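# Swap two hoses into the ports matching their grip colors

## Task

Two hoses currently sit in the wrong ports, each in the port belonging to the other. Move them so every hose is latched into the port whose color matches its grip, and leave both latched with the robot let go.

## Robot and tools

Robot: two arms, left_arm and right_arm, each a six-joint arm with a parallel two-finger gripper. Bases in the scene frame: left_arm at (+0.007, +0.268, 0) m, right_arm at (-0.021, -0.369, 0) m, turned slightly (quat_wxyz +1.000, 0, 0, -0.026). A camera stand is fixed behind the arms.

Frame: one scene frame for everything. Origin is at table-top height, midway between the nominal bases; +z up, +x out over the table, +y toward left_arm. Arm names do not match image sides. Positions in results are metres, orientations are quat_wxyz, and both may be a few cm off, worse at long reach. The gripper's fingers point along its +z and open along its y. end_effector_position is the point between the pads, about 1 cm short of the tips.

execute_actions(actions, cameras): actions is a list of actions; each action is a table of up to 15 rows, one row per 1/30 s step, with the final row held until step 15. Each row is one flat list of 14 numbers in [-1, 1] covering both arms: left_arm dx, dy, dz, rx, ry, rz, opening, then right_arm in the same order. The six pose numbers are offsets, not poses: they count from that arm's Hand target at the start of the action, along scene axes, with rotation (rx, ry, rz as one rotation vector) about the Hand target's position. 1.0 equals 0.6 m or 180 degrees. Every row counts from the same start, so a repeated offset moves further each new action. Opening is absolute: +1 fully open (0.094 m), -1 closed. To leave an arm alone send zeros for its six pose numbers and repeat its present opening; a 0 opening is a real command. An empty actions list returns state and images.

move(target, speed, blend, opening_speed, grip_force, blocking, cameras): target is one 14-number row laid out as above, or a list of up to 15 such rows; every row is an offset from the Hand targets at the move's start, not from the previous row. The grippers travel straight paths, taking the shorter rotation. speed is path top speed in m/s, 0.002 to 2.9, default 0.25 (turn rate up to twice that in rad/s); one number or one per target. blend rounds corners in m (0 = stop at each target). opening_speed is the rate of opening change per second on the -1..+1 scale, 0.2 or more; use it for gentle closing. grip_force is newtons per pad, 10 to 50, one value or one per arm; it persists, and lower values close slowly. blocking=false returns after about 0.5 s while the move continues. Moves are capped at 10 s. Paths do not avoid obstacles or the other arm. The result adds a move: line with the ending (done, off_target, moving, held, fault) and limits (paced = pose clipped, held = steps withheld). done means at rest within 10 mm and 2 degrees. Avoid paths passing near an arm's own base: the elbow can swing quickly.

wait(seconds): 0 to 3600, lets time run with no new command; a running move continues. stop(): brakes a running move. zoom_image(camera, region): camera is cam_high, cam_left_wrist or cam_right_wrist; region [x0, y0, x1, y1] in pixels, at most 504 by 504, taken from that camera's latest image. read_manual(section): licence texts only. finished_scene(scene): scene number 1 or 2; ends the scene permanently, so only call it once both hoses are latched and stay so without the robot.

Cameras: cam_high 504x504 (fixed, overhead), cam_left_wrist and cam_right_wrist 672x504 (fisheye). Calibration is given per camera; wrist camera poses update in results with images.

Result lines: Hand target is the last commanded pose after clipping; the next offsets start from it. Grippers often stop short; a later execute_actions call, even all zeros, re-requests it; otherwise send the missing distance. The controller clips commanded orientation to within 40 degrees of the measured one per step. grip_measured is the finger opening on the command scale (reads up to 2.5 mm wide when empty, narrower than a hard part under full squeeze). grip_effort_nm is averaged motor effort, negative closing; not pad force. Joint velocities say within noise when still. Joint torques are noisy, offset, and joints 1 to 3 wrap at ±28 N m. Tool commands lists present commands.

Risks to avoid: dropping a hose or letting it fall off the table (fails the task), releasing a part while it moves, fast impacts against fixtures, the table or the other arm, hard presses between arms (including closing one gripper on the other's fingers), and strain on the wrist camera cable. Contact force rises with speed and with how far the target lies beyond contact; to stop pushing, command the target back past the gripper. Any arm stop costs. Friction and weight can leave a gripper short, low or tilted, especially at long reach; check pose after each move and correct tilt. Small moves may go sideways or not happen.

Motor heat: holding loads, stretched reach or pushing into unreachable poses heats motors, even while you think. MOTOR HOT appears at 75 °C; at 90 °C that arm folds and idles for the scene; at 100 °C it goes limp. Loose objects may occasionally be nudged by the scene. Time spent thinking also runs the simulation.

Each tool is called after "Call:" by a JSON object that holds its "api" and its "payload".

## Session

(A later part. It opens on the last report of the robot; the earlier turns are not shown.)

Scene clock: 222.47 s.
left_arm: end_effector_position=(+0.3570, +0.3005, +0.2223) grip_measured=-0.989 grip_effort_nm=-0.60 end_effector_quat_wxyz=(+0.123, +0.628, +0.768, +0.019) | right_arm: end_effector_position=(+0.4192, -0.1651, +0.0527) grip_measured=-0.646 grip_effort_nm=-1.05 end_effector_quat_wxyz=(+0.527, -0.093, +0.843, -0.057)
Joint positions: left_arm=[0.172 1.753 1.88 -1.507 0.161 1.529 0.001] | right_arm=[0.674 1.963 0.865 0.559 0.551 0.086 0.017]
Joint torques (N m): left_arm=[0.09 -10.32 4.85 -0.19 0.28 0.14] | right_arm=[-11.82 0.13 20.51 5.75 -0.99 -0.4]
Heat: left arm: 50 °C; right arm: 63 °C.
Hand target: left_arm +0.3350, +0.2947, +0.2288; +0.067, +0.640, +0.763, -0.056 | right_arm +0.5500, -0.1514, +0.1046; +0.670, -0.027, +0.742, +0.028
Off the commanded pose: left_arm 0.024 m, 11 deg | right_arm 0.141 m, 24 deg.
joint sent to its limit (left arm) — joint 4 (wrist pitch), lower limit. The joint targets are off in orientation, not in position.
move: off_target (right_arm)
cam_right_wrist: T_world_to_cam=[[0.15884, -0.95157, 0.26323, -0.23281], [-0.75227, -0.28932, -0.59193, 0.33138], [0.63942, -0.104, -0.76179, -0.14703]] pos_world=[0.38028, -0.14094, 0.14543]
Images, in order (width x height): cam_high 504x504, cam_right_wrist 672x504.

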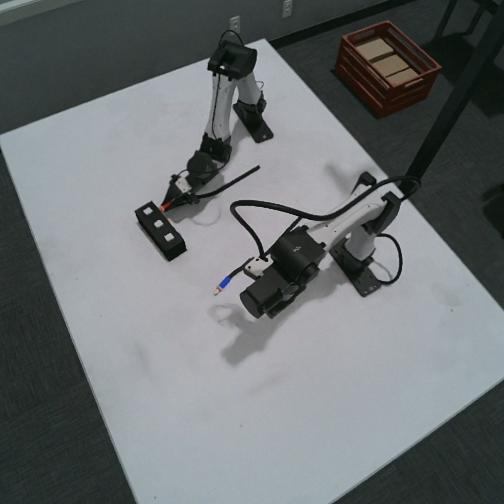

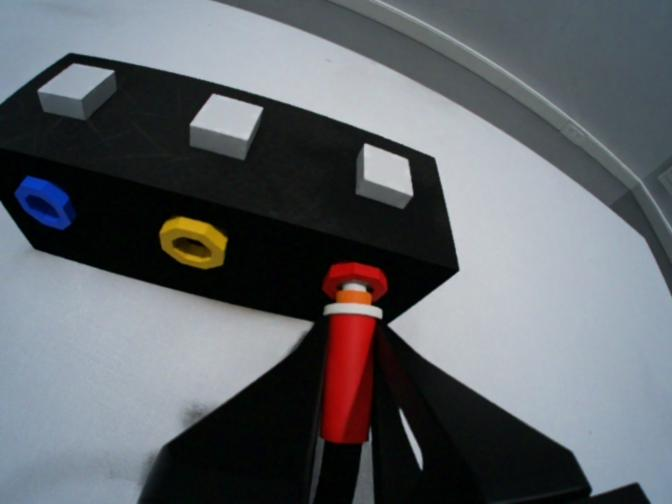

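Call:
{"api": "move", "payload": {"target": [[0,0,0,0,0,0,-1,-0.16,-0.01,-0.06,0.06,0.08,0,-1],[0,0,0,0,0,0,-1,-0.1,-0.01,-0.05,-0.08,0.06,0.0,-1],[0,0,0,0,0,0,-1,-0.08,-0.01,-0.04,0.08,0.05,-0.03,-1],[0,0,0,0,0,0,-1,-0.06,-0.01,-0.03,-0.08,0.05,-0.05,-1],[0,0,0,0,0,0,-1,-0.04,-0.01,-0.06,0.08,0.03,-0.05,-1],[0,0,0,0,0,0,-1,-0.02,-0.01,-0.03,0.0,0.0,-0.05,-1]], "speed": 0.2, "blend": 0.01, "cameras": ["cam_right_wrist","cam_high"]}}

Call:
{"api": "zoom_image", "payload": {"camera": "cam_right_wrist", "region": [280, 200, 440, 360]}}

Scene clock: 230.47 s.
left_arm: end_effector_position=(+0.3570, +0.3005, +0.2223) grip_measured=-0.989 grip_effort_nm=-0.60 end_effector_quat_wxyz=(+0.123, +0.628, +0.768, +0.019) | right_arm: end_effector_position=(+0.4315, -0.1695, +0.0382) grip_measured=-0.667 grip_effort_nm=-1.04 end_effector_quat_wxyz=(+0.526, -0.049, +0.838, -0.135)
Joint positions: left_arm=[0.172 1.753 1.88 -1.507 0.161 1.529 0.001] | right_arm=[0.711 2.088 0.985 0.505 0.758 0.128 0.016]
Joint torques (N m): left_arm=[0.08 -10.33 4.85 -0.2 0.27 0.14] | right_arm=[-9.91 -3.88 16.53 5.92 -0.78 -0.13]
Heat: left arm: 50 °C; right arm: 70 °C.
Hand target: left_arm +0.3350, +0.2947, +0.2288; +0.067, +0.640, +0.763, -0.056 | right_arm +0.5380, -0.1573, +0.0865; +0.670, +0.031, +0.741, -0.025
Off the commanded pose: left_arm 0.024 m, 11 deg | right_arm 0.118 m, 25 deg.
joint sent to its limit (left arm) — joint 4 (wrist pitch), lower limit. The joint targets are off in orientation, not in position.
move: off_target (right_arm)
cam_right_wrist: T_world_to_cam=[[0.00471, -0.93785, 0.347, -0.16948], [-0.77895, -0.22103, -0.58684, 0.35367], [0.62706, -0.26753, -0.73159, -0.1899]] pos_world=[0.39537, -0.13158, 0.12743]
Images, in order (width x height): cam_high 504x504, cam_right_wrist 672x504.

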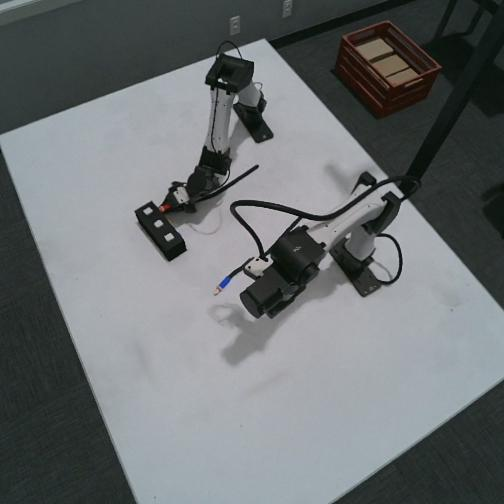

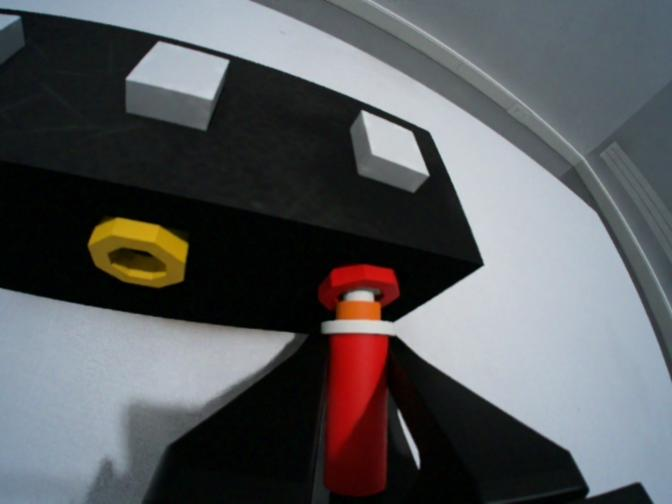

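Scaled by 3.150 from the camera's image (finer frame: 960x720).

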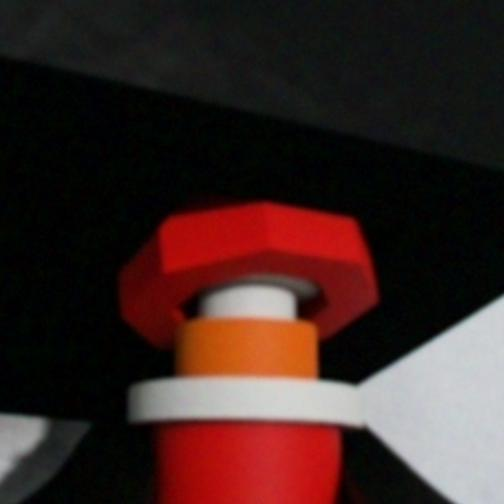

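Call:
{"api": "move", "payload": {"target": [[0,0,0,0,0,0,-1,-0.17,-0.02,-0.06,-0.03,0.06,0.04,-1]], "speed": 0.2}}

Call:
{"api": "move", "payload": {"target": [[0,0,0,0,0,0,-1,0,0,0,0.0,0.0,0,-0.4]], "opening_speed": 0.5, "cameras": ["cam_high","cam_right_wrist"]}}

Call:
{"api": "zoom_image", "payload": {"camera": "cam_high", "region": [130, 190, 190, 240]}}

Call:
{"api": "zoom_image", "payload": {"camera": "cam_right_wrist", "region": [280, 200, 440, 360]}}

Scene clock: 231.93 s.
left_arm: end_effector_position=(+0.3570, +0.3005, +0.2223) grip_measured=-0.989 grip_effort_nm=-0.61 end_effector_quat_wxyz=(+0.123, +0.628, +0.768, +0.019) | right_arm: end_effector_position=(+0.4283, -0.1667, +0.0368) grip_measured=-0.670 grip_effort_nm=-1.04 end_effector_quat_wxyz=(+0.557, -0.073, +0.827, -0.039)
Joint positions: left_arm=[0.172 1.753 1.88 -1.507 0.161 1.529 0.001] | right_arm=[0.657 2.067 0.837 0.775 0.539 0.088 0.016]
Joint torques (N m): left_arm=[0.08 -10.32 4.83 -0.2 0.28 0.13] | right_arm=[-0.88 -8.14 3.1 3.94 0.17 0.1]
Heat: left arm: 50 °C; right arm: 70 °C.
Hand target: left_arm +0.3350, +0.2947, +0.2288; +0.067, +0.640, +0.763, -0.056 | right_arm +0.4360, -0.1694, +0.0504; +0.598, -0.049, +0.800, -0.021
Off the commanded pose: left_arm 0.024 m, 11 deg | right_arm 0.016 m, 7 deg.
joint sent to its limit (left arm) — joint 4 (wrist pitch), lower limit. The joint targets are off in orientation, not in position.
move: off_target (right_arm)

Scene clock: 233.50 s.
left_arm: end_effector_position=(+0.3570, +0.3005, +0.2223) grip_measured=-0.989 grip_effort_nm=-0.60 end_effector_quat_wxyz=(+0.123, +0.628, +0.768, +0.019) | right_arm: end_effector_position=(+0.4271, -0.1624, +0.0505) grip_measured=-0.403 grip_effort_nm=0.15 end_effector_quat_wxyz=(+0.588, -0.058, +0.807, -0.021)
Joint positions: left_arm=[0.172 1.753 1.88 -1.507 0.161 1.529 0.001] | right_arm=[0.669 2.067 0.807 0.89 0.549 0.093 0.028]
Joint torques (N m): left_arm=[0.09 -10.32 4.85 -0.2 0.28 0.14] | right_arm=[-1.91 -7.2 5.46 2.88 0.04 -0.03]
Heat: left arm: 50 °C; right arm: 70 °C.
Hand target: left_arm +0.3350, +0.2947, +0.2288; +0.067, +0.640, +0.763, -0.056 | right_arm +0.4360, -0.1694, +0.0504; +0.598, -0.049, +0.800, -0.021
Off the commanded pose: left_arm 0.024 m, 11 deg | right_arm 0.011 m, 2 deg.
joint sent to its limit (left arm) — joint 4 (wrist pitch), lower limit. The joint targets are off in orientation, not in position.
move: done
cam_right_wrist: T_world_to_cam=[[0.12225, -0.976, 0.18022, -0.21511], [-0.66404, -0.21538, -0.716, 0.31744], [0.73764, -0.03215, -0.67443, -0.1881]] pos_world=[0.37584, -0.14762, 0.13919]

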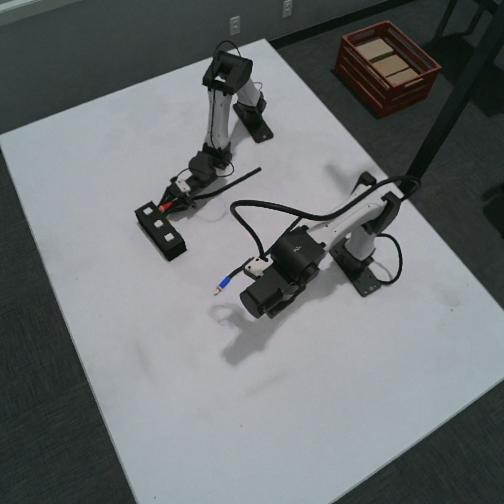

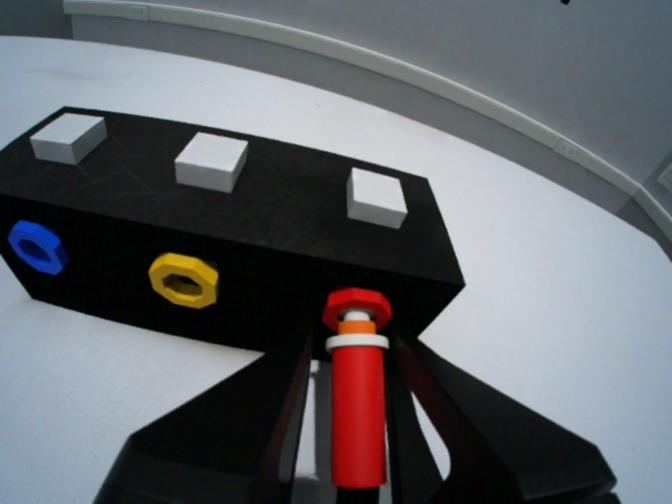

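Scaled by 8.400 from the camera's image (finer frame: 720x720).

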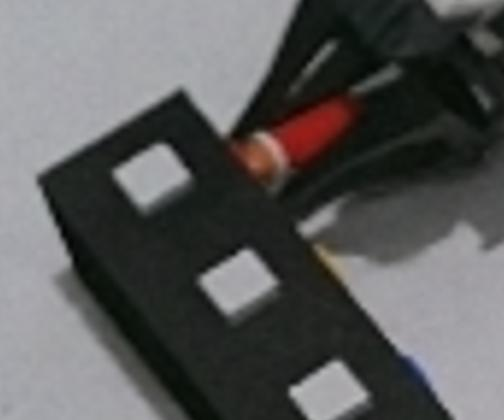

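Scaled by 3.150 from the camera's image (finer frame: 960x720).

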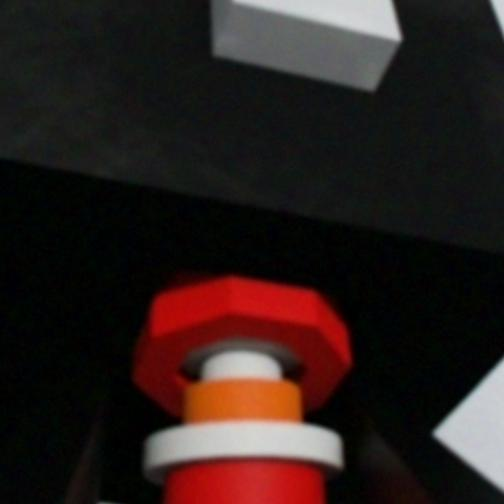

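Call:
{"api": "move", "payload": {"target": [[0,0,0,0,0,0,-1,-0.03,-0.004,0.006,-0.03,0.015,0,-0.4]], "speed": 0.06, "cameras": ["cam_right_wrist"]}}

Scene clock: 235.07 s.
left_arm: end_effector_position=(+0.3570, +0.3005, +0.2223) grip_measured=-0.989 grip_effort_nm=-0.60 end_effector_quat_wxyz=(+0.123, +0.628, +0.768, +0.019) | right_arm: end_effector_position=(+0.4237, -0.1647, +0.0542) grip_measured=-0.402 grip_effort_nm=0.11 end_effector_quat_wxyz=(+0.585, -0.074, +0.807, -0.042)
Joint positions: left_arm=[0.172 1.753 1.88 -1.507 0.161 1.529 0.001] | right_arm=[0.675 2.043 0.8 0.863 0.569 0.049 0.028]
Joint torques (N m): left_arm=[0.09 -10.32 4.83 -0.2 0.28 0.14] | right_arm=[0.29 -11.66 3.18 1.84 0.32 -0.03]
Heat: left arm: 50 °C; right arm: 68 °C.
Hand target: left_arm +0.3350, +0.2947, +0.2288; +0.067, +0.640, +0.763, -0.056 | right_arm +0.4180, -0.1718, +0.0541; +0.576, -0.078, +0.812, -0.057
Off the commanded pose: left_arm 0.024 m, 11 deg | right_arm 0.009 m, 2 deg.
joint sent to its limit (left arm) — joint 4 (wrist pitch), lower limit. The joint targets are off in orientation, not in position.
move: done
cam_right_wrist: T_world_to_cam=[[0.12416, -0.96472, 0.23216, -0.2193], [-0.66599, -0.25446, -0.70122, 0.31082], [0.73555, -0.06755, -0.67409, -0.18817]] pos_world=[0.37264, -0.14518, 0.14203]

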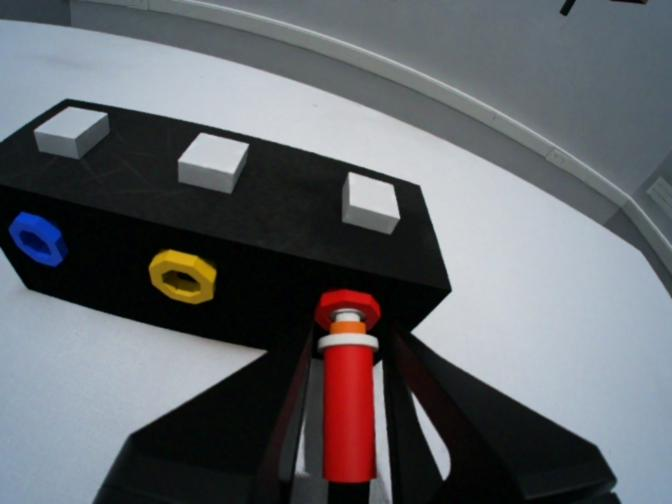

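Call:
{"api": "move", "payload": {"target": [[0,0,0,0,0,0,-1,-0.01,-0.004,-0.018,0.045,0.0,0,-0.4]], "speed": 0.06, "cameras": ["cam_right_wrist"]}}

Scene clock: 236.90 s.
left_arm: end_effector_position=(+0.3570, +0.3005, +0.2223) grip_measured=-0.989 grip_effort_nm=-0.60 end_effector_quat_wxyz=(+0.123, +0.628, +0.768, +0.019) | right_arm: end_effector_position=(+0.4173, -0.1668, +0.0533) grip_measured=-0.402 grip_effort_nm=0.10 end_effector_quat_wxyz=(+0.595, -0.036, +0.803, +0.006)
Joint positions: left_arm=[0.172 1.753 1.88 -1.507 0.161 1.529 0.001] | right_arm=[0.669 2.043 0.747 0.95 0.535 0.147 0.028]
Joint torques (N m): left_arm=[0.09 -10.3 4.85 -0.2 0.27 0.14] | right_arm=[-0.39 -9.69 2.8 1.94 0.05 0.19]
Heat: left arm: 50 °C; right arm: 67 °C.
Hand target: left_arm +0.3350, +0.2947, +0.2288; +0.067, +0.640, +0.763, -0.056 | right_arm +0.4119, -0.1741, +0.0433; +0.580, -0.037, +0.814, +0.000
Off the commanded pose: left_arm 0.024 m, 11 deg | right_arm 0.014 m, 2 deg.
joint sent to its limit (left arm) — joint 4 (wrist pitch), lower limit. The joint targets are off in orientation, not in position.
move: off_target (right_arm)
cam_right_wrist: T_world_to_cam=[[0.1172, -0.98656, 0.11383, -0.21475], [-0.65441, -0.16294, -0.73838, 0.31793], [0.747, 0.01205, -0.66471, -0.17621]] pos_world=[0.36486, -0.15794, 0.14207]

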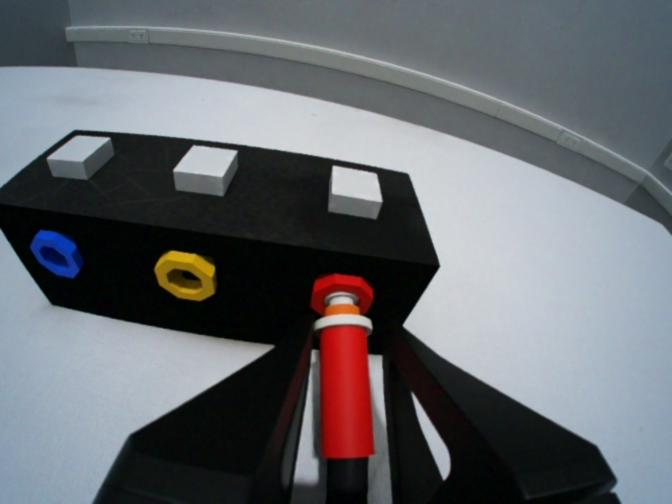

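Call:
{"api": "move", "payload": {"target": [[0,0,0,0,0,0,-1,-0.01,0.004,-0.022,0.0,0.0,0,-0.4],[0,0,0,0,0,0,-1,-0.01,0.004,-0.022,0.0,0.0,0,-1]], "speed": 0.06, "cameras": ["cam_right_wrist","cam_high"]}}

Call:
{"api": "zoom_image", "payload": {"camera": "cam_high", "region": [130, 190, 190, 240]}}

Call:
{"api": "zoom_image", "payload": {"camera": "cam_right_wrist", "region": [280, 220, 440, 380]}}

Scene clock: 238.40 s.
left_arm: end_effector_position=(+0.3570, +0.3005, +0.2223) grip_measured=-0.989 grip_effort_nm=-0.61 end_effector_quat_wxyz=(+0.123, +0.628, +0.768, +0.019) | right_arm: end_effector_position=(+0.4121, -0.1637, +0.0535) grip_measured=-0.642 grip_effort_nm=-1.04 end_effector_quat_wxyz=(+0.602, -0.034, +0.798, +0.018)
Joint positions: left_arm=[0.172 1.753 1.88 -1.507 0.161 1.529 0.001] | right_arm=[0.679 2.047 0.723 0.999 0.532 0.156 0.017]
Joint torques (N m): left_arm=[0.09 -10.3 4.83 -0.19 0.27 0.14] | right_arm=[0.08 -6.5 2.96 2.07 0.24 0.18]
Heat: left arm: 50 °C; right arm: 66 °C.
Hand target: left_arm +0.3350, +0.2947, +0.2288; +0.067, +0.640, +0.763, -0.056 | right_arm +0.4060, -0.1718, +0.0301; +0.580, -0.037, +0.814, +0.000
Off the commanded pose: left_arm 0.024 m, 11 deg | right_arm 0.026 m, 4 deg.
joint sent to its limit (left arm) — joint 4 (wrist pitch), lower limit. The joint targets are off in orientation, not in position.
move: off_target (right_arm); target 2's new opening was sent with right_arm's hand 0.025 m and 3 deg from that target
cam_right_wrist: T_world_to_cam=[[0.12676, -0.98744, 0.09427, -0.21416], [-0.64097, -0.15407, -0.75194, 0.31173], [0.75702, 0.03489, -0.65245, -0.17322]] pos_world=[0.35808, -0.1574, 0.14157]
Images, in order (width x height): cam_high 504x504, cam_right_wrist 672x504.

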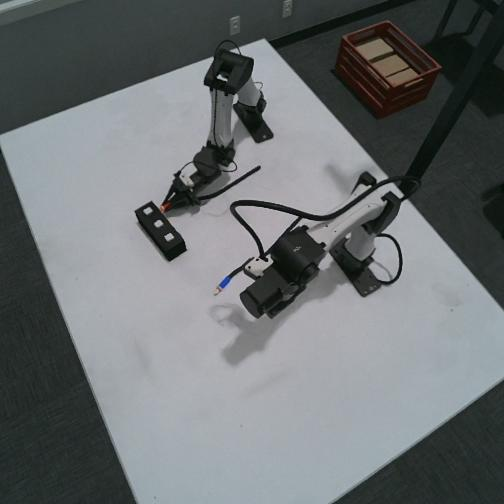

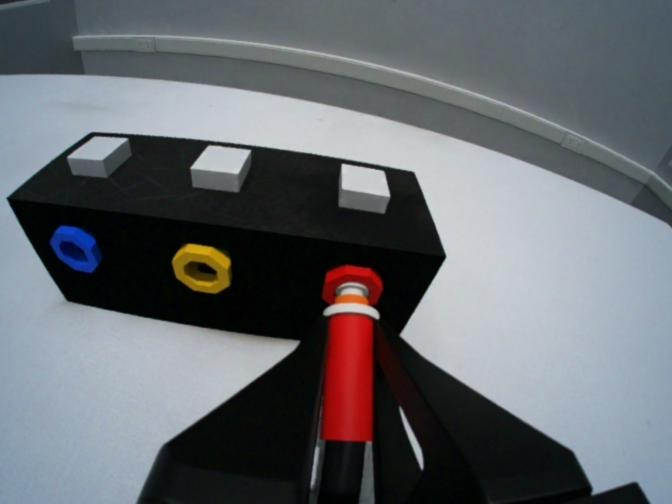

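Scaled by 8.400 from the camera's image (finer frame: 720x720).

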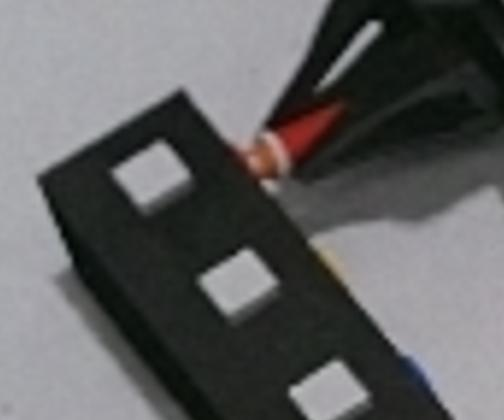

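Scaled by 3.150 from the camera's image (finer frame: 960x720).

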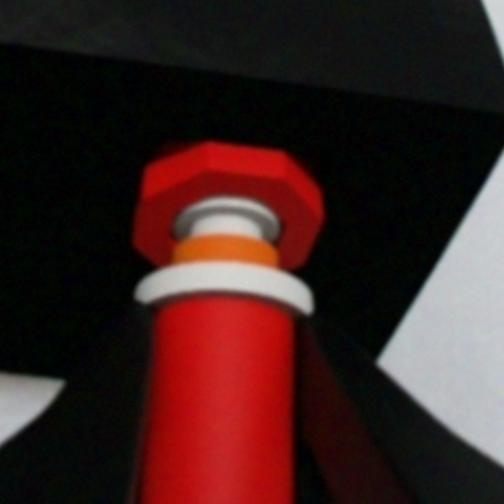

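Call:
{"api": "move", "payload": {"target": [[0,0,0,0,0,0,-1,0.03,0.015,0.05,0.0,0.01,0,-1],[0,0,0,0,0,0,-1,0.08,-0.01,0.06,0.0,0.0,0.0,-1],[0,0,0,0,0,0,-1,0.1,0.04,0.04,0.0,0.0,-0.0,-1],[0,0,0,0,0,0,-1,0.12,0.0,0.08,0.0,0.0,-0.0,-1],[0,0,0,0,0,0,-1,0.14,0.02,0.05,0.0,0.0,-0.0,-1],[0,0,0,0,0,0,-1,0.17,0.02,0.08,0.0,0.0,-0.0,-1]], "speed": 0.2, "blend": 0.005, "cameras": ["cam_right_wrist","cam_high"]}}

Call:
{"api": "zoom_image", "payload": {"camera": "cam_high", "region": [130, 190, 190, 240]}}

Call:
{"api": "zoom_image", "payload": {"camera": "cam_right_wrist", "region": [280, 220, 440, 380]}}

Scene clock: 240.93 s.
left_arm: end_effector_position=(+0.3570, +0.3005, +0.2223) grip_measured=-0.989 grip_effort_nm=-0.61 end_effector_quat_wxyz=(+0.123, +0.628, +0.768, +0.019) | right_arm: end_effector_position=(+0.4237, -0.1623, +0.0567) grip_measured=-0.642 grip_effort_nm=-1.04 end_effector_quat_wxyz=(+0.525, -0.081, +0.845, -0.050)
Joint positions: left_arm=[0.172 1.753 1.88 -1.507 0.161 1.529 0.001] | right_arm=[0.672 1.962 0.897 0.52 0.548 0.115 0.017]
Joint torques (N m): left_arm=[0.09 -10.32 4.82 -0.2 0.28 0.14] | right_arm=[-9.8 -1.21 18.17 3.73 -1 -0.07]
Heat: left arm: 50 °C; right arm: 65 °C.
Hand target: left_arm +0.3350, +0.2947, +0.2288; +0.067, +0.640, +0.763, -0.056 | right_arm +0.5080, -0.1599, +0.0780; +0.580, -0.037, +0.814, +0.000
Off the commanded pose: left_arm 0.024 m, 11 deg | right_arm 0.087 m, 11 deg.
joint sent to its limit (left arm) — joint 4 (wrist pitch), lower limit. The joint targets are off in orientation, not in position.
move: off_target (right_arm)
cam_right_wrist: T_world_to_cam=[[0.14898, -0.95953, 0.23898, -0.22773], [-0.7594, -0.26581, -0.59385, 0.34491], [0.63334, -0.09301, -0.76826, -0.1418]] pos_world=[0.38566, -0.14002, 0.15031]
Images, in order (width x height): cam_high 504x504, cam_right_wrist 672x504.

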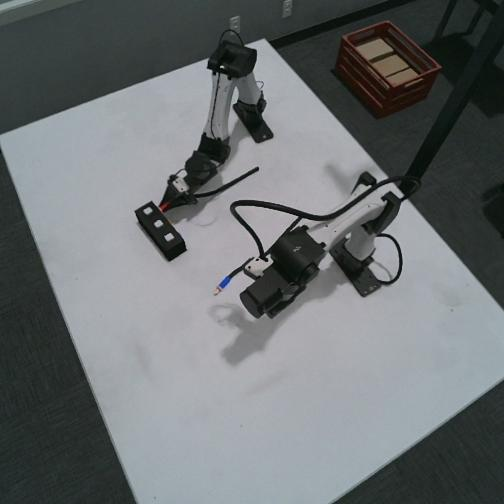

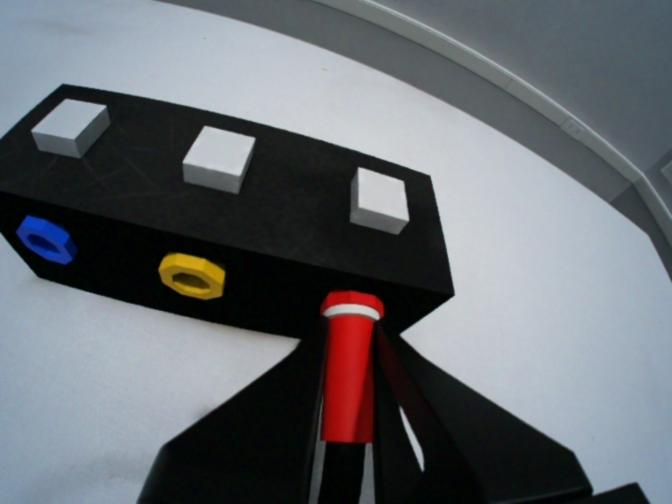

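Scaled by 8.400 from the camera's image (finer frame: 720x720).

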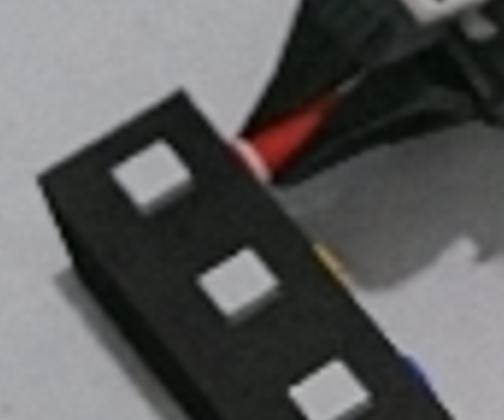

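Scaled by 3.150 from the camera's image (finer frame: 960x720).

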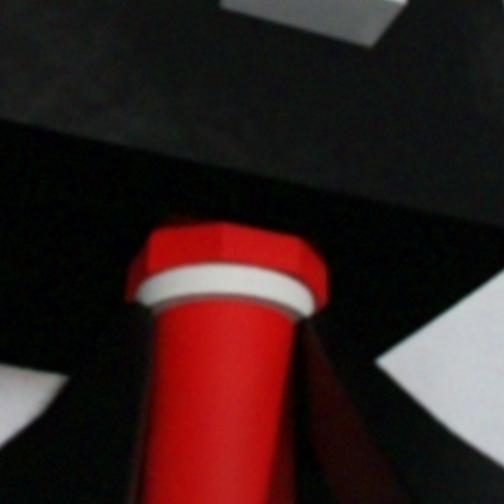

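Call:
{"api": "move", "payload": {"target": [[0,0,0,0,0,0,-1,-0.11,-0.002,-0.015,0.0,0.02,0,-1],[0,0,0,0,0,0,-1,-0.11,-0.002,-0.015,0.0,0.02,0,-0.2]], "speed": 0.2}}

Call:
{"api": "move", "payload": {"target": [[0,0,0,0,0,0,-1,-0.03,0,0.1,0.0,0.0,0,-0.2],[0,0,0,0,0,0,-1,-0.2,-0.08,0.25,0.0,0.0,0,-0.2]], "speed": 0.15, "cameras": ["cam_high","cam_right_wrist"]}}

Call:
{"api": "zoom_image", "payload": {"camera": "cam_high", "region": [130, 190, 190, 240]}}

Scene clock: 242.60 s.
left_arm: end_effector_position=(+0.3570, +0.3005, +0.2223) grip_measured=-0.989 grip_effort_nm=-0.60 end_effector_quat_wxyz=(+0.123, +0.628, +0.768, +0.019) | right_arm: end_effector_position=(+0.4277, -0.1645, +0.0592) grip_measured=-0.203 grip_effort_nm=0.13 end_effector_quat_wxyz=(+0.530, -0.056, +0.846, -0.022)
Joint positions: left_arm=[0.172 1.753 1.88 -1.507 0.161 1.529 0.001] | right_arm=[0.653 1.958 0.892 0.541 0.512 0.17 0.037]
Joint torques (N m): left_arm=[0.08 -10.3 4.81 -0.19 0.28 0.14] | right_arm=[-1.2 -7.54 7.39 3.04 -0.07 0.24]
Heat: left arm: 50 °C; right arm: 65 °C.
Hand target: left_arm +0.3350, +0.2947, +0.2288; +0.067, +0.640, +0.763, -0.056 | right_arm +0.4420, -0.1610, +0.0691; +0.554, -0.037, +0.831, +0.002
Off the commanded pose: left_arm 0.024 m, 11 deg | right_arm 0.018 m, 5 deg.
joint sent to its limit (left arm) — joint 4 (wrist pitch), lower limit. The joint targets are off in orientation, not in position.
move: off_target (right_arm); target 2's new opening was sent with right_arm's hand 0.022 m and 6 deg from that target

Scene clock: 245.63 s.
left_arm: end_effector_position=(+0.3570, +0.3005, +0.2223) grip_measured=-0.989 grip_effort_nm=-0.60 end_effector_quat_wxyz=(+0.123, +0.628, +0.768, +0.019) | right_arm: end_effector_position=(+0.3251, -0.2073, +0.2170) grip_measured=-0.202 grip_effort_nm=0.11 end_effector_quat_wxyz=(+0.551, -0.043, +0.834, -0.001)
Joint positions: left_arm=[0.172 1.753 1.88 -1.507 0.161 1.529 0.001] | right_arm=[0.742 1.213 0.811 -0.089 0.582 0.232 0.037]
Joint torques (N m): left_arm=[0.08 -10.3 4.83 -0.19 0.27 0.14] | right_arm=[0.7 -5.94 6.61 2.17 0.27 0.19]
Heat: left arm: 50 °C; right arm: 64 °C.
Hand target: left_arm +0.3350, +0.2947, +0.2288; +0.067, +0.640, +0.763, -0.056 | right_arm +0.3219, -0.2089, +0.2191; +0.554, -0.037, +0.831, +0.002
Off the commanded pose: left_arm 0.024 m, 11 deg | right_arm 0.004 m, 1 deg.
joint sent to its limit (left arm) — joint 4 (wrist pitch), lower limit. The joint targets are off in orientation, not in position.
move: done
cam_right_wrist: T_world_to_cam=[[0.13063, -0.98371, 0.1235, -0.26842], [-0.72937, -0.17973, -0.66009, 0.37571], [0.67153, -0.00385, -0.74097, 0.03971]] pos_world=[0.28242, -0.19637, 0.31057]

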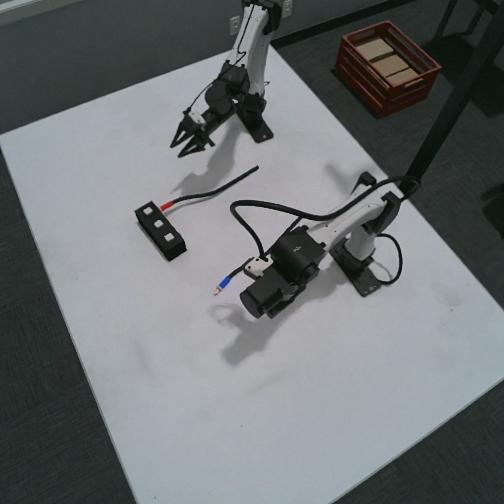

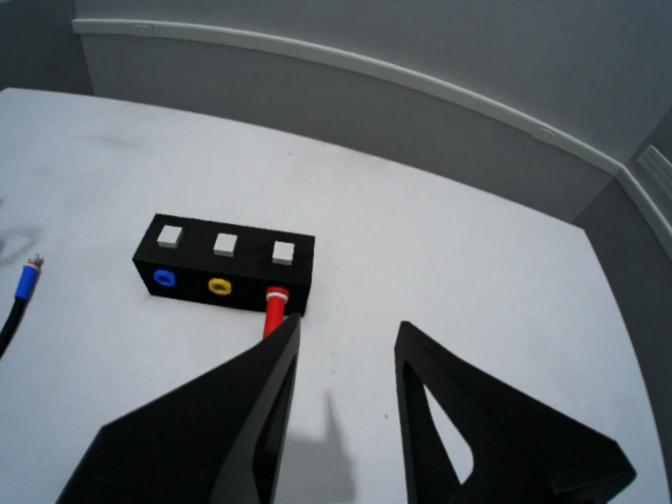

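Scaled by 8.400 from the camera's image (finer frame: 720x720).

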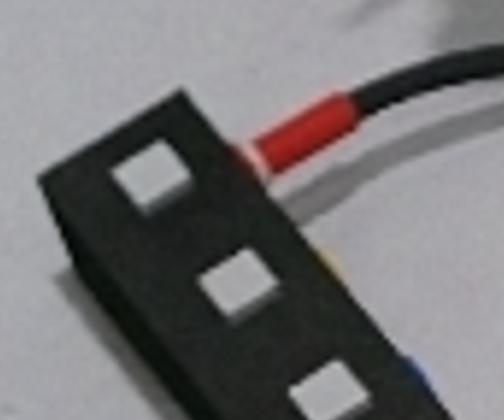

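Call:
{"api": "move", "payload": {"target": [[0.067,-0.29,-0.06,-0.2144,-0.279,0.428,-0.3,-0.15,-0.15,0,0,0,0,-0.2]], "speed": 0.3, "cameras": ["cam_left_wrist","cam_high"]}}

Scene clock: 249.73 s.
left_arm: end_effector_position=(+0.3724, +0.1219, +0.1909) grip_measured=-0.302 grip_effort_nm=0.10 end_effector_quat_wxyz=(+0.549, -0.022, +0.835, +0.029) | right_arm: end_effector_position=(+0.2330, -0.2981, +0.2249) grip_measured=-0.202 grip_effort_nm=0.11 end_effector_quat_wxyz=(+0.558, -0.032, +0.829, +0.004)
Joint positions: left_arm=[-0.657 1.318 0.786 0.007 -0.664 -0.316 0.033] | right_arm=[0.651 0.595 0.599 -0.451 0.509 0.198 0.037]
Joint torques (N m): left_arm=[-0.72 -3.54 6.78 1.96 -0.44 -0.28] | right_arm=[-0.16 -0.68 5.94 2.23 0.04 -0.02]
Heat: left arm: 49 °C; right arm: 62 °C.
Hand target: left_arm +0.3752, +0.1207, +0.1927; +0.559, -0.037, +0.828, +0.024 | right_arm +0.2319, -0.2990, +0.2190; +0.554, -0.037, +0.831, +0.002
Off the commanded pose: left_arm 0.004 m, 2 deg | right_arm 0.006 m, 1 deg.
move: done
cam_left_wrist: T_world_to_cam=[[0.14508, -0.98707, 0.06809, 0.05971], [-0.72476, -0.15287, -0.67183, 0.45024], [0.67355, 0.04812, -0.73757, -0.01638]] pos_world=[0.32869, 0.12856, 0.28633]
Images, in order (width x height): cam_high 504x504, cam_left_wrist 672x504.

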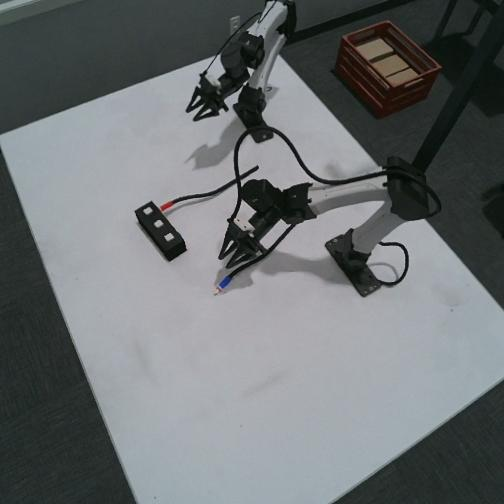

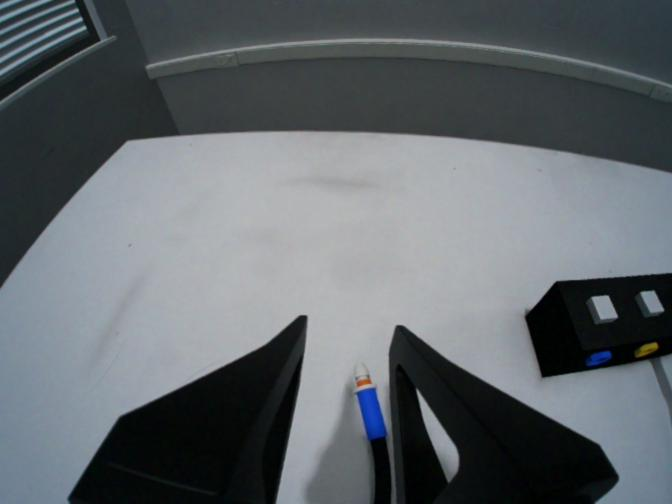

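Call:
{"api": "move", "payload": {"target": [0.051,-0.048,-0.19,0,0,0.078,-0.3,0,0,0,0,0,0,-0.2], "speed": 0.2, "cameras": ["cam_left_wrist"]}}

Scene clock: 251.53 s.
left_arm: end_effector_position=(+0.3978, +0.0991, +0.0713) grip_measured=-0.302 grip_effort_nm=0.10 end_effector_quat_wxyz=(+0.536, -0.117, +0.830, +0.105) | right_arm: end_effector_position=(+0.2330, -0.2981, +0.2249) grip_measured=-0.202 grip_effort_nm=0.11 end_effector_quat_wxyz=(+0.558, -0.032, +0.829, +0.004)
Joint positions: left_arm=[-0.744 1.843 0.832 0.261 -0.937 -0.592 0.033] | right_arm=[0.651 0.595 0.599 -0.451 0.509 0.198 0.037]
Joint torques (N m): left_arm=[-0.77 -5.78 8.42 1.64 -0.58 -0.29] | right_arm=[-0.23 -0.59 5.9 2.23 0.04 -0.02]
Heat: left arm: 49 °C; right arm: 61 °C.
Hand target: left_arm +0.4058, +0.0918, +0.0788; +0.552, -0.137, +0.817, +0.092 | right_arm +0.2320, -0.2990, +0.2190; +0.554, -0.037, +0.831, +0.002
Off the commanded pose: left_arm 0.013 m, 4 deg | right_arm 0.006 m, 1 deg.
move: off_target (left_arm)
cam_left_wrist: T_world_to_cam=[[0.38117, -0.92345, 0.04406, -0.0569], [-0.67755, -0.31146, -0.66628, 0.38129], [0.629, 0.22412, -0.7444, -0.11982]] pos_world=[0.3554, 0.09307, 0.16735]

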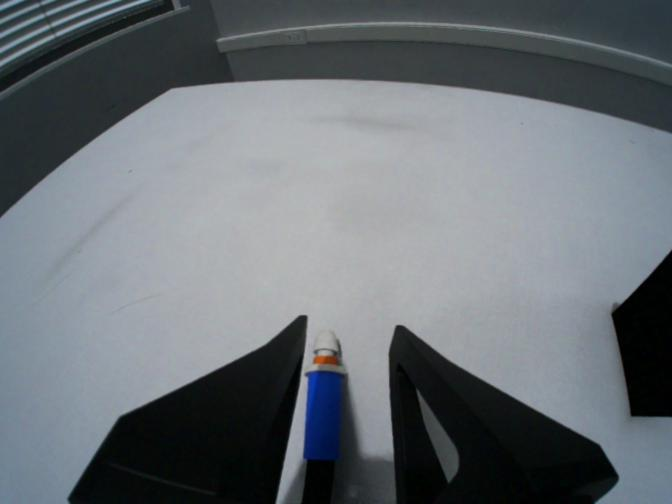

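Call:
{"api": "move", "payload": {"target": [[-0.01,0.017,-0.07,0,0,0.0,-0.3,0,0,0,0,0,0,-0.2]], "speed": 0.1, "cameras": ["cam_left_wrist"]}}

Scene clock: 253.13 s.
left_arm: end_effector_position=(+0.3998, +0.0980, +0.0412) grip_measured=-0.302 grip_effort_nm=0.09 end_effector_quat_wxyz=(+0.549, -0.130, +0.821, +0.091) | right_arm: end_effector_position=(+0.2330, -0.2981, +0.2249) grip_measured=-0.202 grip_effort_nm=0.11 end_effector_quat_wxyz=(+0.558, -0.032, +0.829, +0.004)
Joint positions: left_arm=[-0.744 1.956 0.783 0.467 -0.942 -0.595 0.033] | right_arm=[0.651 0.595 0.599 -0.451 0.509 0.198 0.037]
Joint torques (N m): left_arm=[0.23 -6.48 3.66 1.67 -0.45 -0.13] | right_arm=[-0.21 -0.58 5.94 2.24 0.03 -0.02]
Heat: left arm: 49 °C; right arm: 61 °C.
Hand target: left_arm +0.3998, +0.1020, +0.0368; +0.552, -0.137, +0.817, +0.093 | right_arm +0.2320, -0.2990, +0.2190; +0.554, -0.037, +0.831, +0.002
Off the commanded pose: left_arm 0.006 m, 1 deg | right_arm 0.006 m, 1 deg.
move: done
cam_left_wrist: T_world_to_cam=[[0.38379, -0.9194, 0.0861, -0.06044], [-0.65138, -0.33563, -0.68048, 0.35477], [0.65453, 0.20508, -0.72769, -0.15225]] pos_world=[0.35394, 0.09473, 0.13583]

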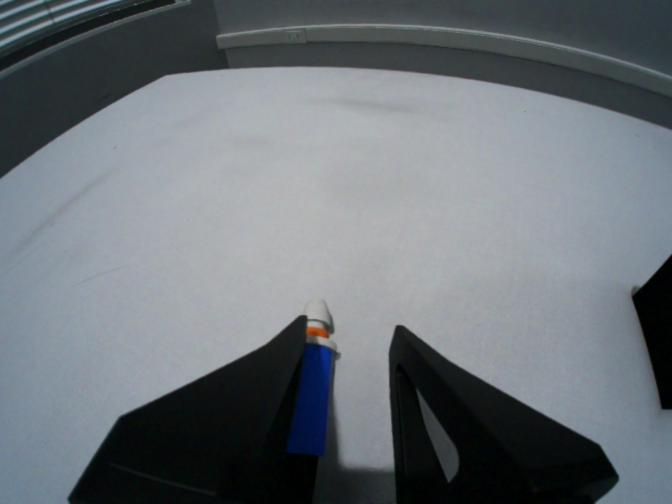

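Call:
{"api": "move", "payload": {"target": [[-0.022,0.045,0.0,0,0,0.0,-0.3,0,0,0,0,0,0,-0.2]], "speed": 0.1, "cameras": ["cam_left_wrist"]}}

Scene clock: 254.27 s.
left_arm: end_effector_position=(+0.3865, +0.1262, +0.0309) grip_measured=-0.302 grip_effort_nm=0.09 end_effector_quat_wxyz=(+0.549, -0.135, +0.819, +0.099) | right_arm: end_effector_position=(+0.2330, -0.2981, +0.2249) grip_measured=-0.202 grip_effort_nm=0.11 end_effector_quat_wxyz=(+0.558, -0.032, +0.829, +0.004)
Joint positions: left_arm=[-0.711 1.934 0.659 0.587 -0.935 -0.568 0.033] | right_arm=[0.651 0.595 0.599 -0.451 0.509 0.198 0.037]
Joint torques (N m): left_arm=[0.65 -9.7 2.8 1.43 -0.2 0.01] | right_arm=[-0.18 -0.55 5.86 2.23 0.05 0]
Heat: left arm: 49 °C; right arm: 60 °C.
Hand target: left_arm +0.3866, +0.1291, +0.0368; +0.552, -0.137, +0.817, +0.093 | right_arm +0.2320, -0.2990, +0.2190; +0.554, -0.037, +0.831, +0.002
Off the commanded pose: left_arm 0.007 m, 1 deg | right_arm 0.006 m, 1 deg.
move: done
cam_left_wrist: T_world_to_cam=[[0.39936, -0.91336, 0.07925, -0.03518], [-0.64399, -0.341, -0.68484, 0.34654], [0.65253, 0.22246, -0.72437, -0.1583]] pos_world=[0.34051, 0.12126, 0.12544]

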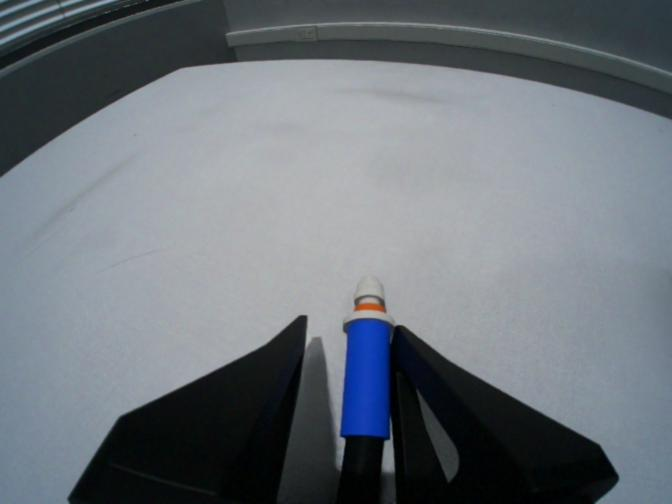

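Call:
{"api": "move", "payload": {"target": [[0.0,0.0,0.0,0,0,0.0,-1,0,0,0,0,0,0,-0.2]], "opening_speed": 1}}

Call:
{"api": "move", "payload": {"target": [[-0.02,-0.01,0.13,0,0,0.0,-1,0,0,0,0,0,0,-0.2]], "speed": 0.12, "cameras": ["cam_left_wrist","cam_high"]}}

Call:
{"api": "zoom_image", "payload": {"camera": "cam_high", "region": [200, 240, 260, 300]}}

Scene clock: 255.37 s.
left_arm: end_effector_position=(+0.3860, +0.1264, +0.0302) grip_measured=-0.674 grip_effort_nm=-1.04 end_effector_quat_wxyz=(+0.548, -0.133, +0.820, +0.100) | right_arm: end_effector_position=(+0.2330, -0.2981, +0.2249) grip_measured=-0.202 grip_effort_nm=0.11 end_effector_quat_wxyz=(+0.558, -0.032, +0.829, +0.004)
Joint positions: left_arm=[-0.711 1.934 0.657 0.588 -0.933 -0.566 0.015] | right_arm=[0.651 0.595 0.599 -0.451 0.509 0.198 0.037]
Joint torques (N m): left_arm=[0.64 -9.68 2.99 1.45 -0.25 0] | right_arm=[-0.21 -0.5 5.93 2.24 0.05 -0.01]
Heat: left arm: 49 °C; right arm: 60 °C.
Hand target: left_arm +0.3866, +0.1291, +0.0369; +0.552, -0.138, +0.817, +0.093 | right_arm +0.2320, -0.2990, +0.2190; +0.554, -0.037, +0.831, +0.002
Off the commanded pose: left_arm 0.007 m, 1 deg | right_arm 0.006 m, 1 deg.
move: done

Scene clock: 257.03 s.
left_arm: end_effector_position=(+0.3681, +0.1296, +0.0906) grip_measured=-0.674 grip_effort_nm=-1.04 end_effector_quat_wxyz=(+0.529, -0.113, +0.833, +0.113) | right_arm: end_effector_position=(+0.2330, -0.2981, +0.2249) grip_measured=-0.202 grip_effort_nm=0.11 end_effector_quat_wxyz=(+0.558, -0.032, +0.829, +0.004)
Joint positions: left_arm=[-0.737 1.645 0.705 0.171 -0.933 -0.585 0.015] | right_arm=[0.651 0.595 0.599 -0.451 0.509 0.198 0.037]
Joint torques (N m): left_arm=[-0.9 -8.91 9.02 1.34 -0.6 -0.3] | right_arm=[-0.17 -0.64 5.87 2.24 0.05 -0.02]
Heat: left arm: 49 °C; right arm: 60 °C.
Hand target: left_arm +0.3746, +0.1231, +0.1149; +0.552, -0.138, +0.817, +0.092 | right_arm +0.2320, -0.2990, +0.2190; +0.554, -0.037, +0.831, +0.002
Off the commanded pose: left_arm 0.026 m, 5 deg | right_arm 0.006 m, 1 deg.
move: off_target (left_arm)
cam_left_wrist: T_world_to_cam=[[0.38345, -0.92331, 0.0218, -0.01711], [-0.689, -0.3017, -0.65899, 0.38587], [0.61502, 0.23766, -0.75184, -0.08949]] pos_world=[0.32747, 0.12189, 0.18737]
Images, in order (width x height): cam_high 504x504, cam_left_wrist 672x504.

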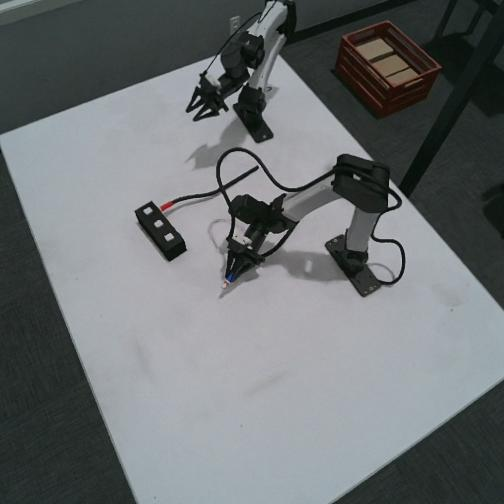

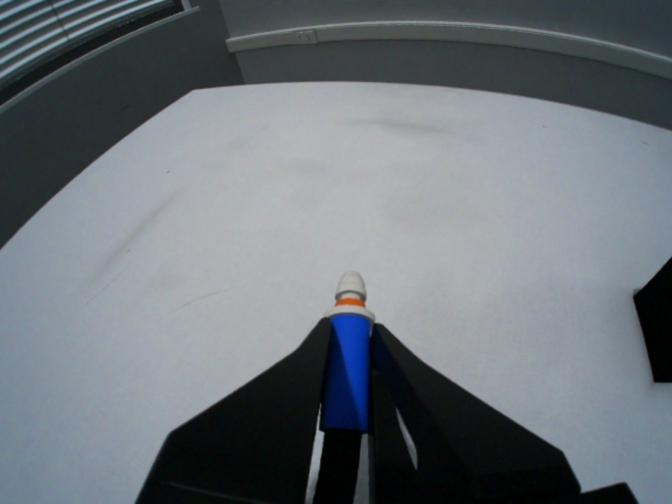

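Scaled by 8.400 from the camera's image (finer frame: 720x720).

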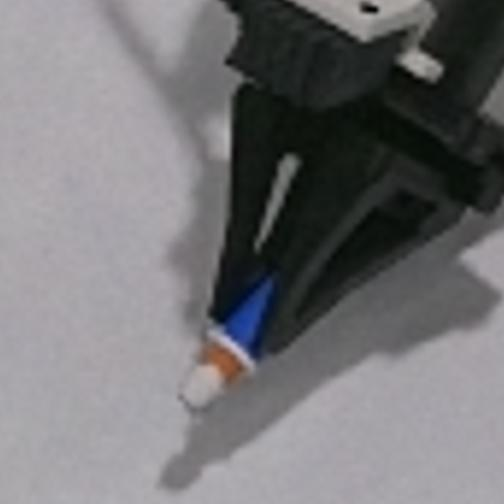

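Call:
{"api": "move", "payload": {"target": [[-0.04,-0.255,-0.04,0,-0.01,-0.072,-1,0,0,0,0,0,0,-0.2]], "speed": 0.2, "cameras": ["cam_left_wrist","cam_high"]}}

Call:
{"api": "zoom_image", "payload": {"camera": "cam_high", "region": [160, 210, 220, 270]}}

Scene clock: 258.70 s.
left_arm: end_effector_position=(+0.3435, -0.0231, +0.0810) grip_measured=-0.674 grip_effort_nm=-1.04 end_effector_quat_wxyz=(+0.557, -0.020, +0.830, +0.040) | right_arm: end_effector_position=(+0.2330, -0.2981, +0.2249) grip_measured=-0.202 grip_effort_nm=0.11 end_effector_quat_wxyz=(+0.558, -0.032, +0.829, +0.004)
Joint positions: left_arm=[-1.051 1.913 0.967 0.166 -1.004 -0.648 0.015] | right_arm=[0.651 0.595 0.599 -0.451 0.509 0.198 0.037]
Joint torques (N m): left_arm=[-0.17 -7.01 8.95 1.52 -0.68 -0.31] | right_arm=[-0.21 -0.59 5.93 2.23 0.04 -0.02]
Heat: left arm: 49 °C; right arm: 59 °C.
Hand target: left_arm +0.3505, -0.0300, +0.0908; +0.572, -0.046, +0.819, +0.027 | right_arm +0.2320, -0.2990, +0.2190; +0.554, -0.037, +0.831, +0.002
Off the commanded pose: left_arm 0.014 m, 4 deg | right_arm 0.006 m, 1 deg.
move: off_target (left_arm)
cam_left_wrist: T_world_to_cam=[[0.15353, -0.98688, 0.04993, -0.0733], [-0.71181, -0.1455, -0.68714, 0.33022], [0.68539, 0.06996, -0.72481, -0.07556]] pos_world=[0.29809, -0.019, 0.17579]
Images, in order (width x height): cam_high 504x504, cam_left_wrist 672x504.

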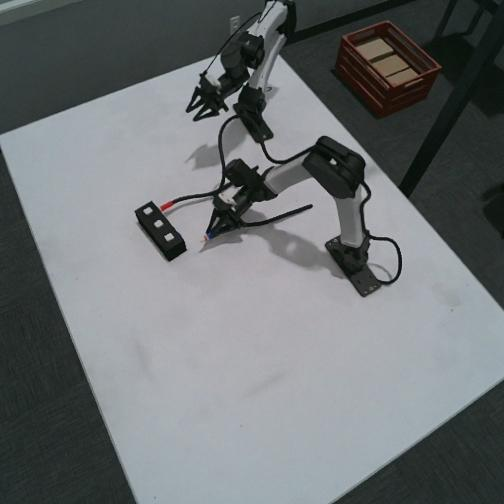

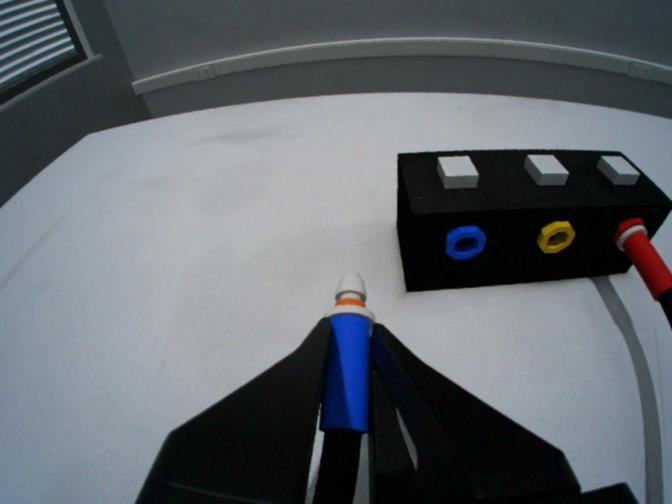

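Scaled by 8.400 from the camera's image (finer frame: 720x720).

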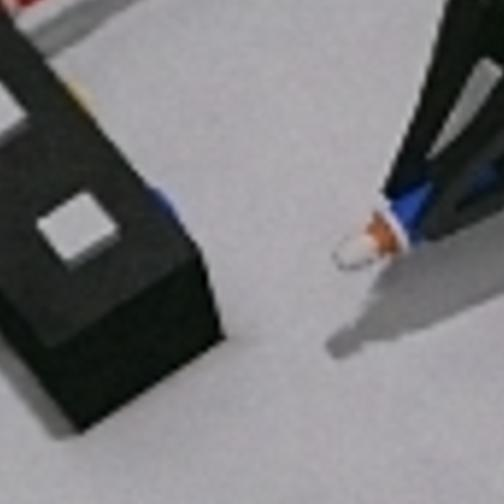

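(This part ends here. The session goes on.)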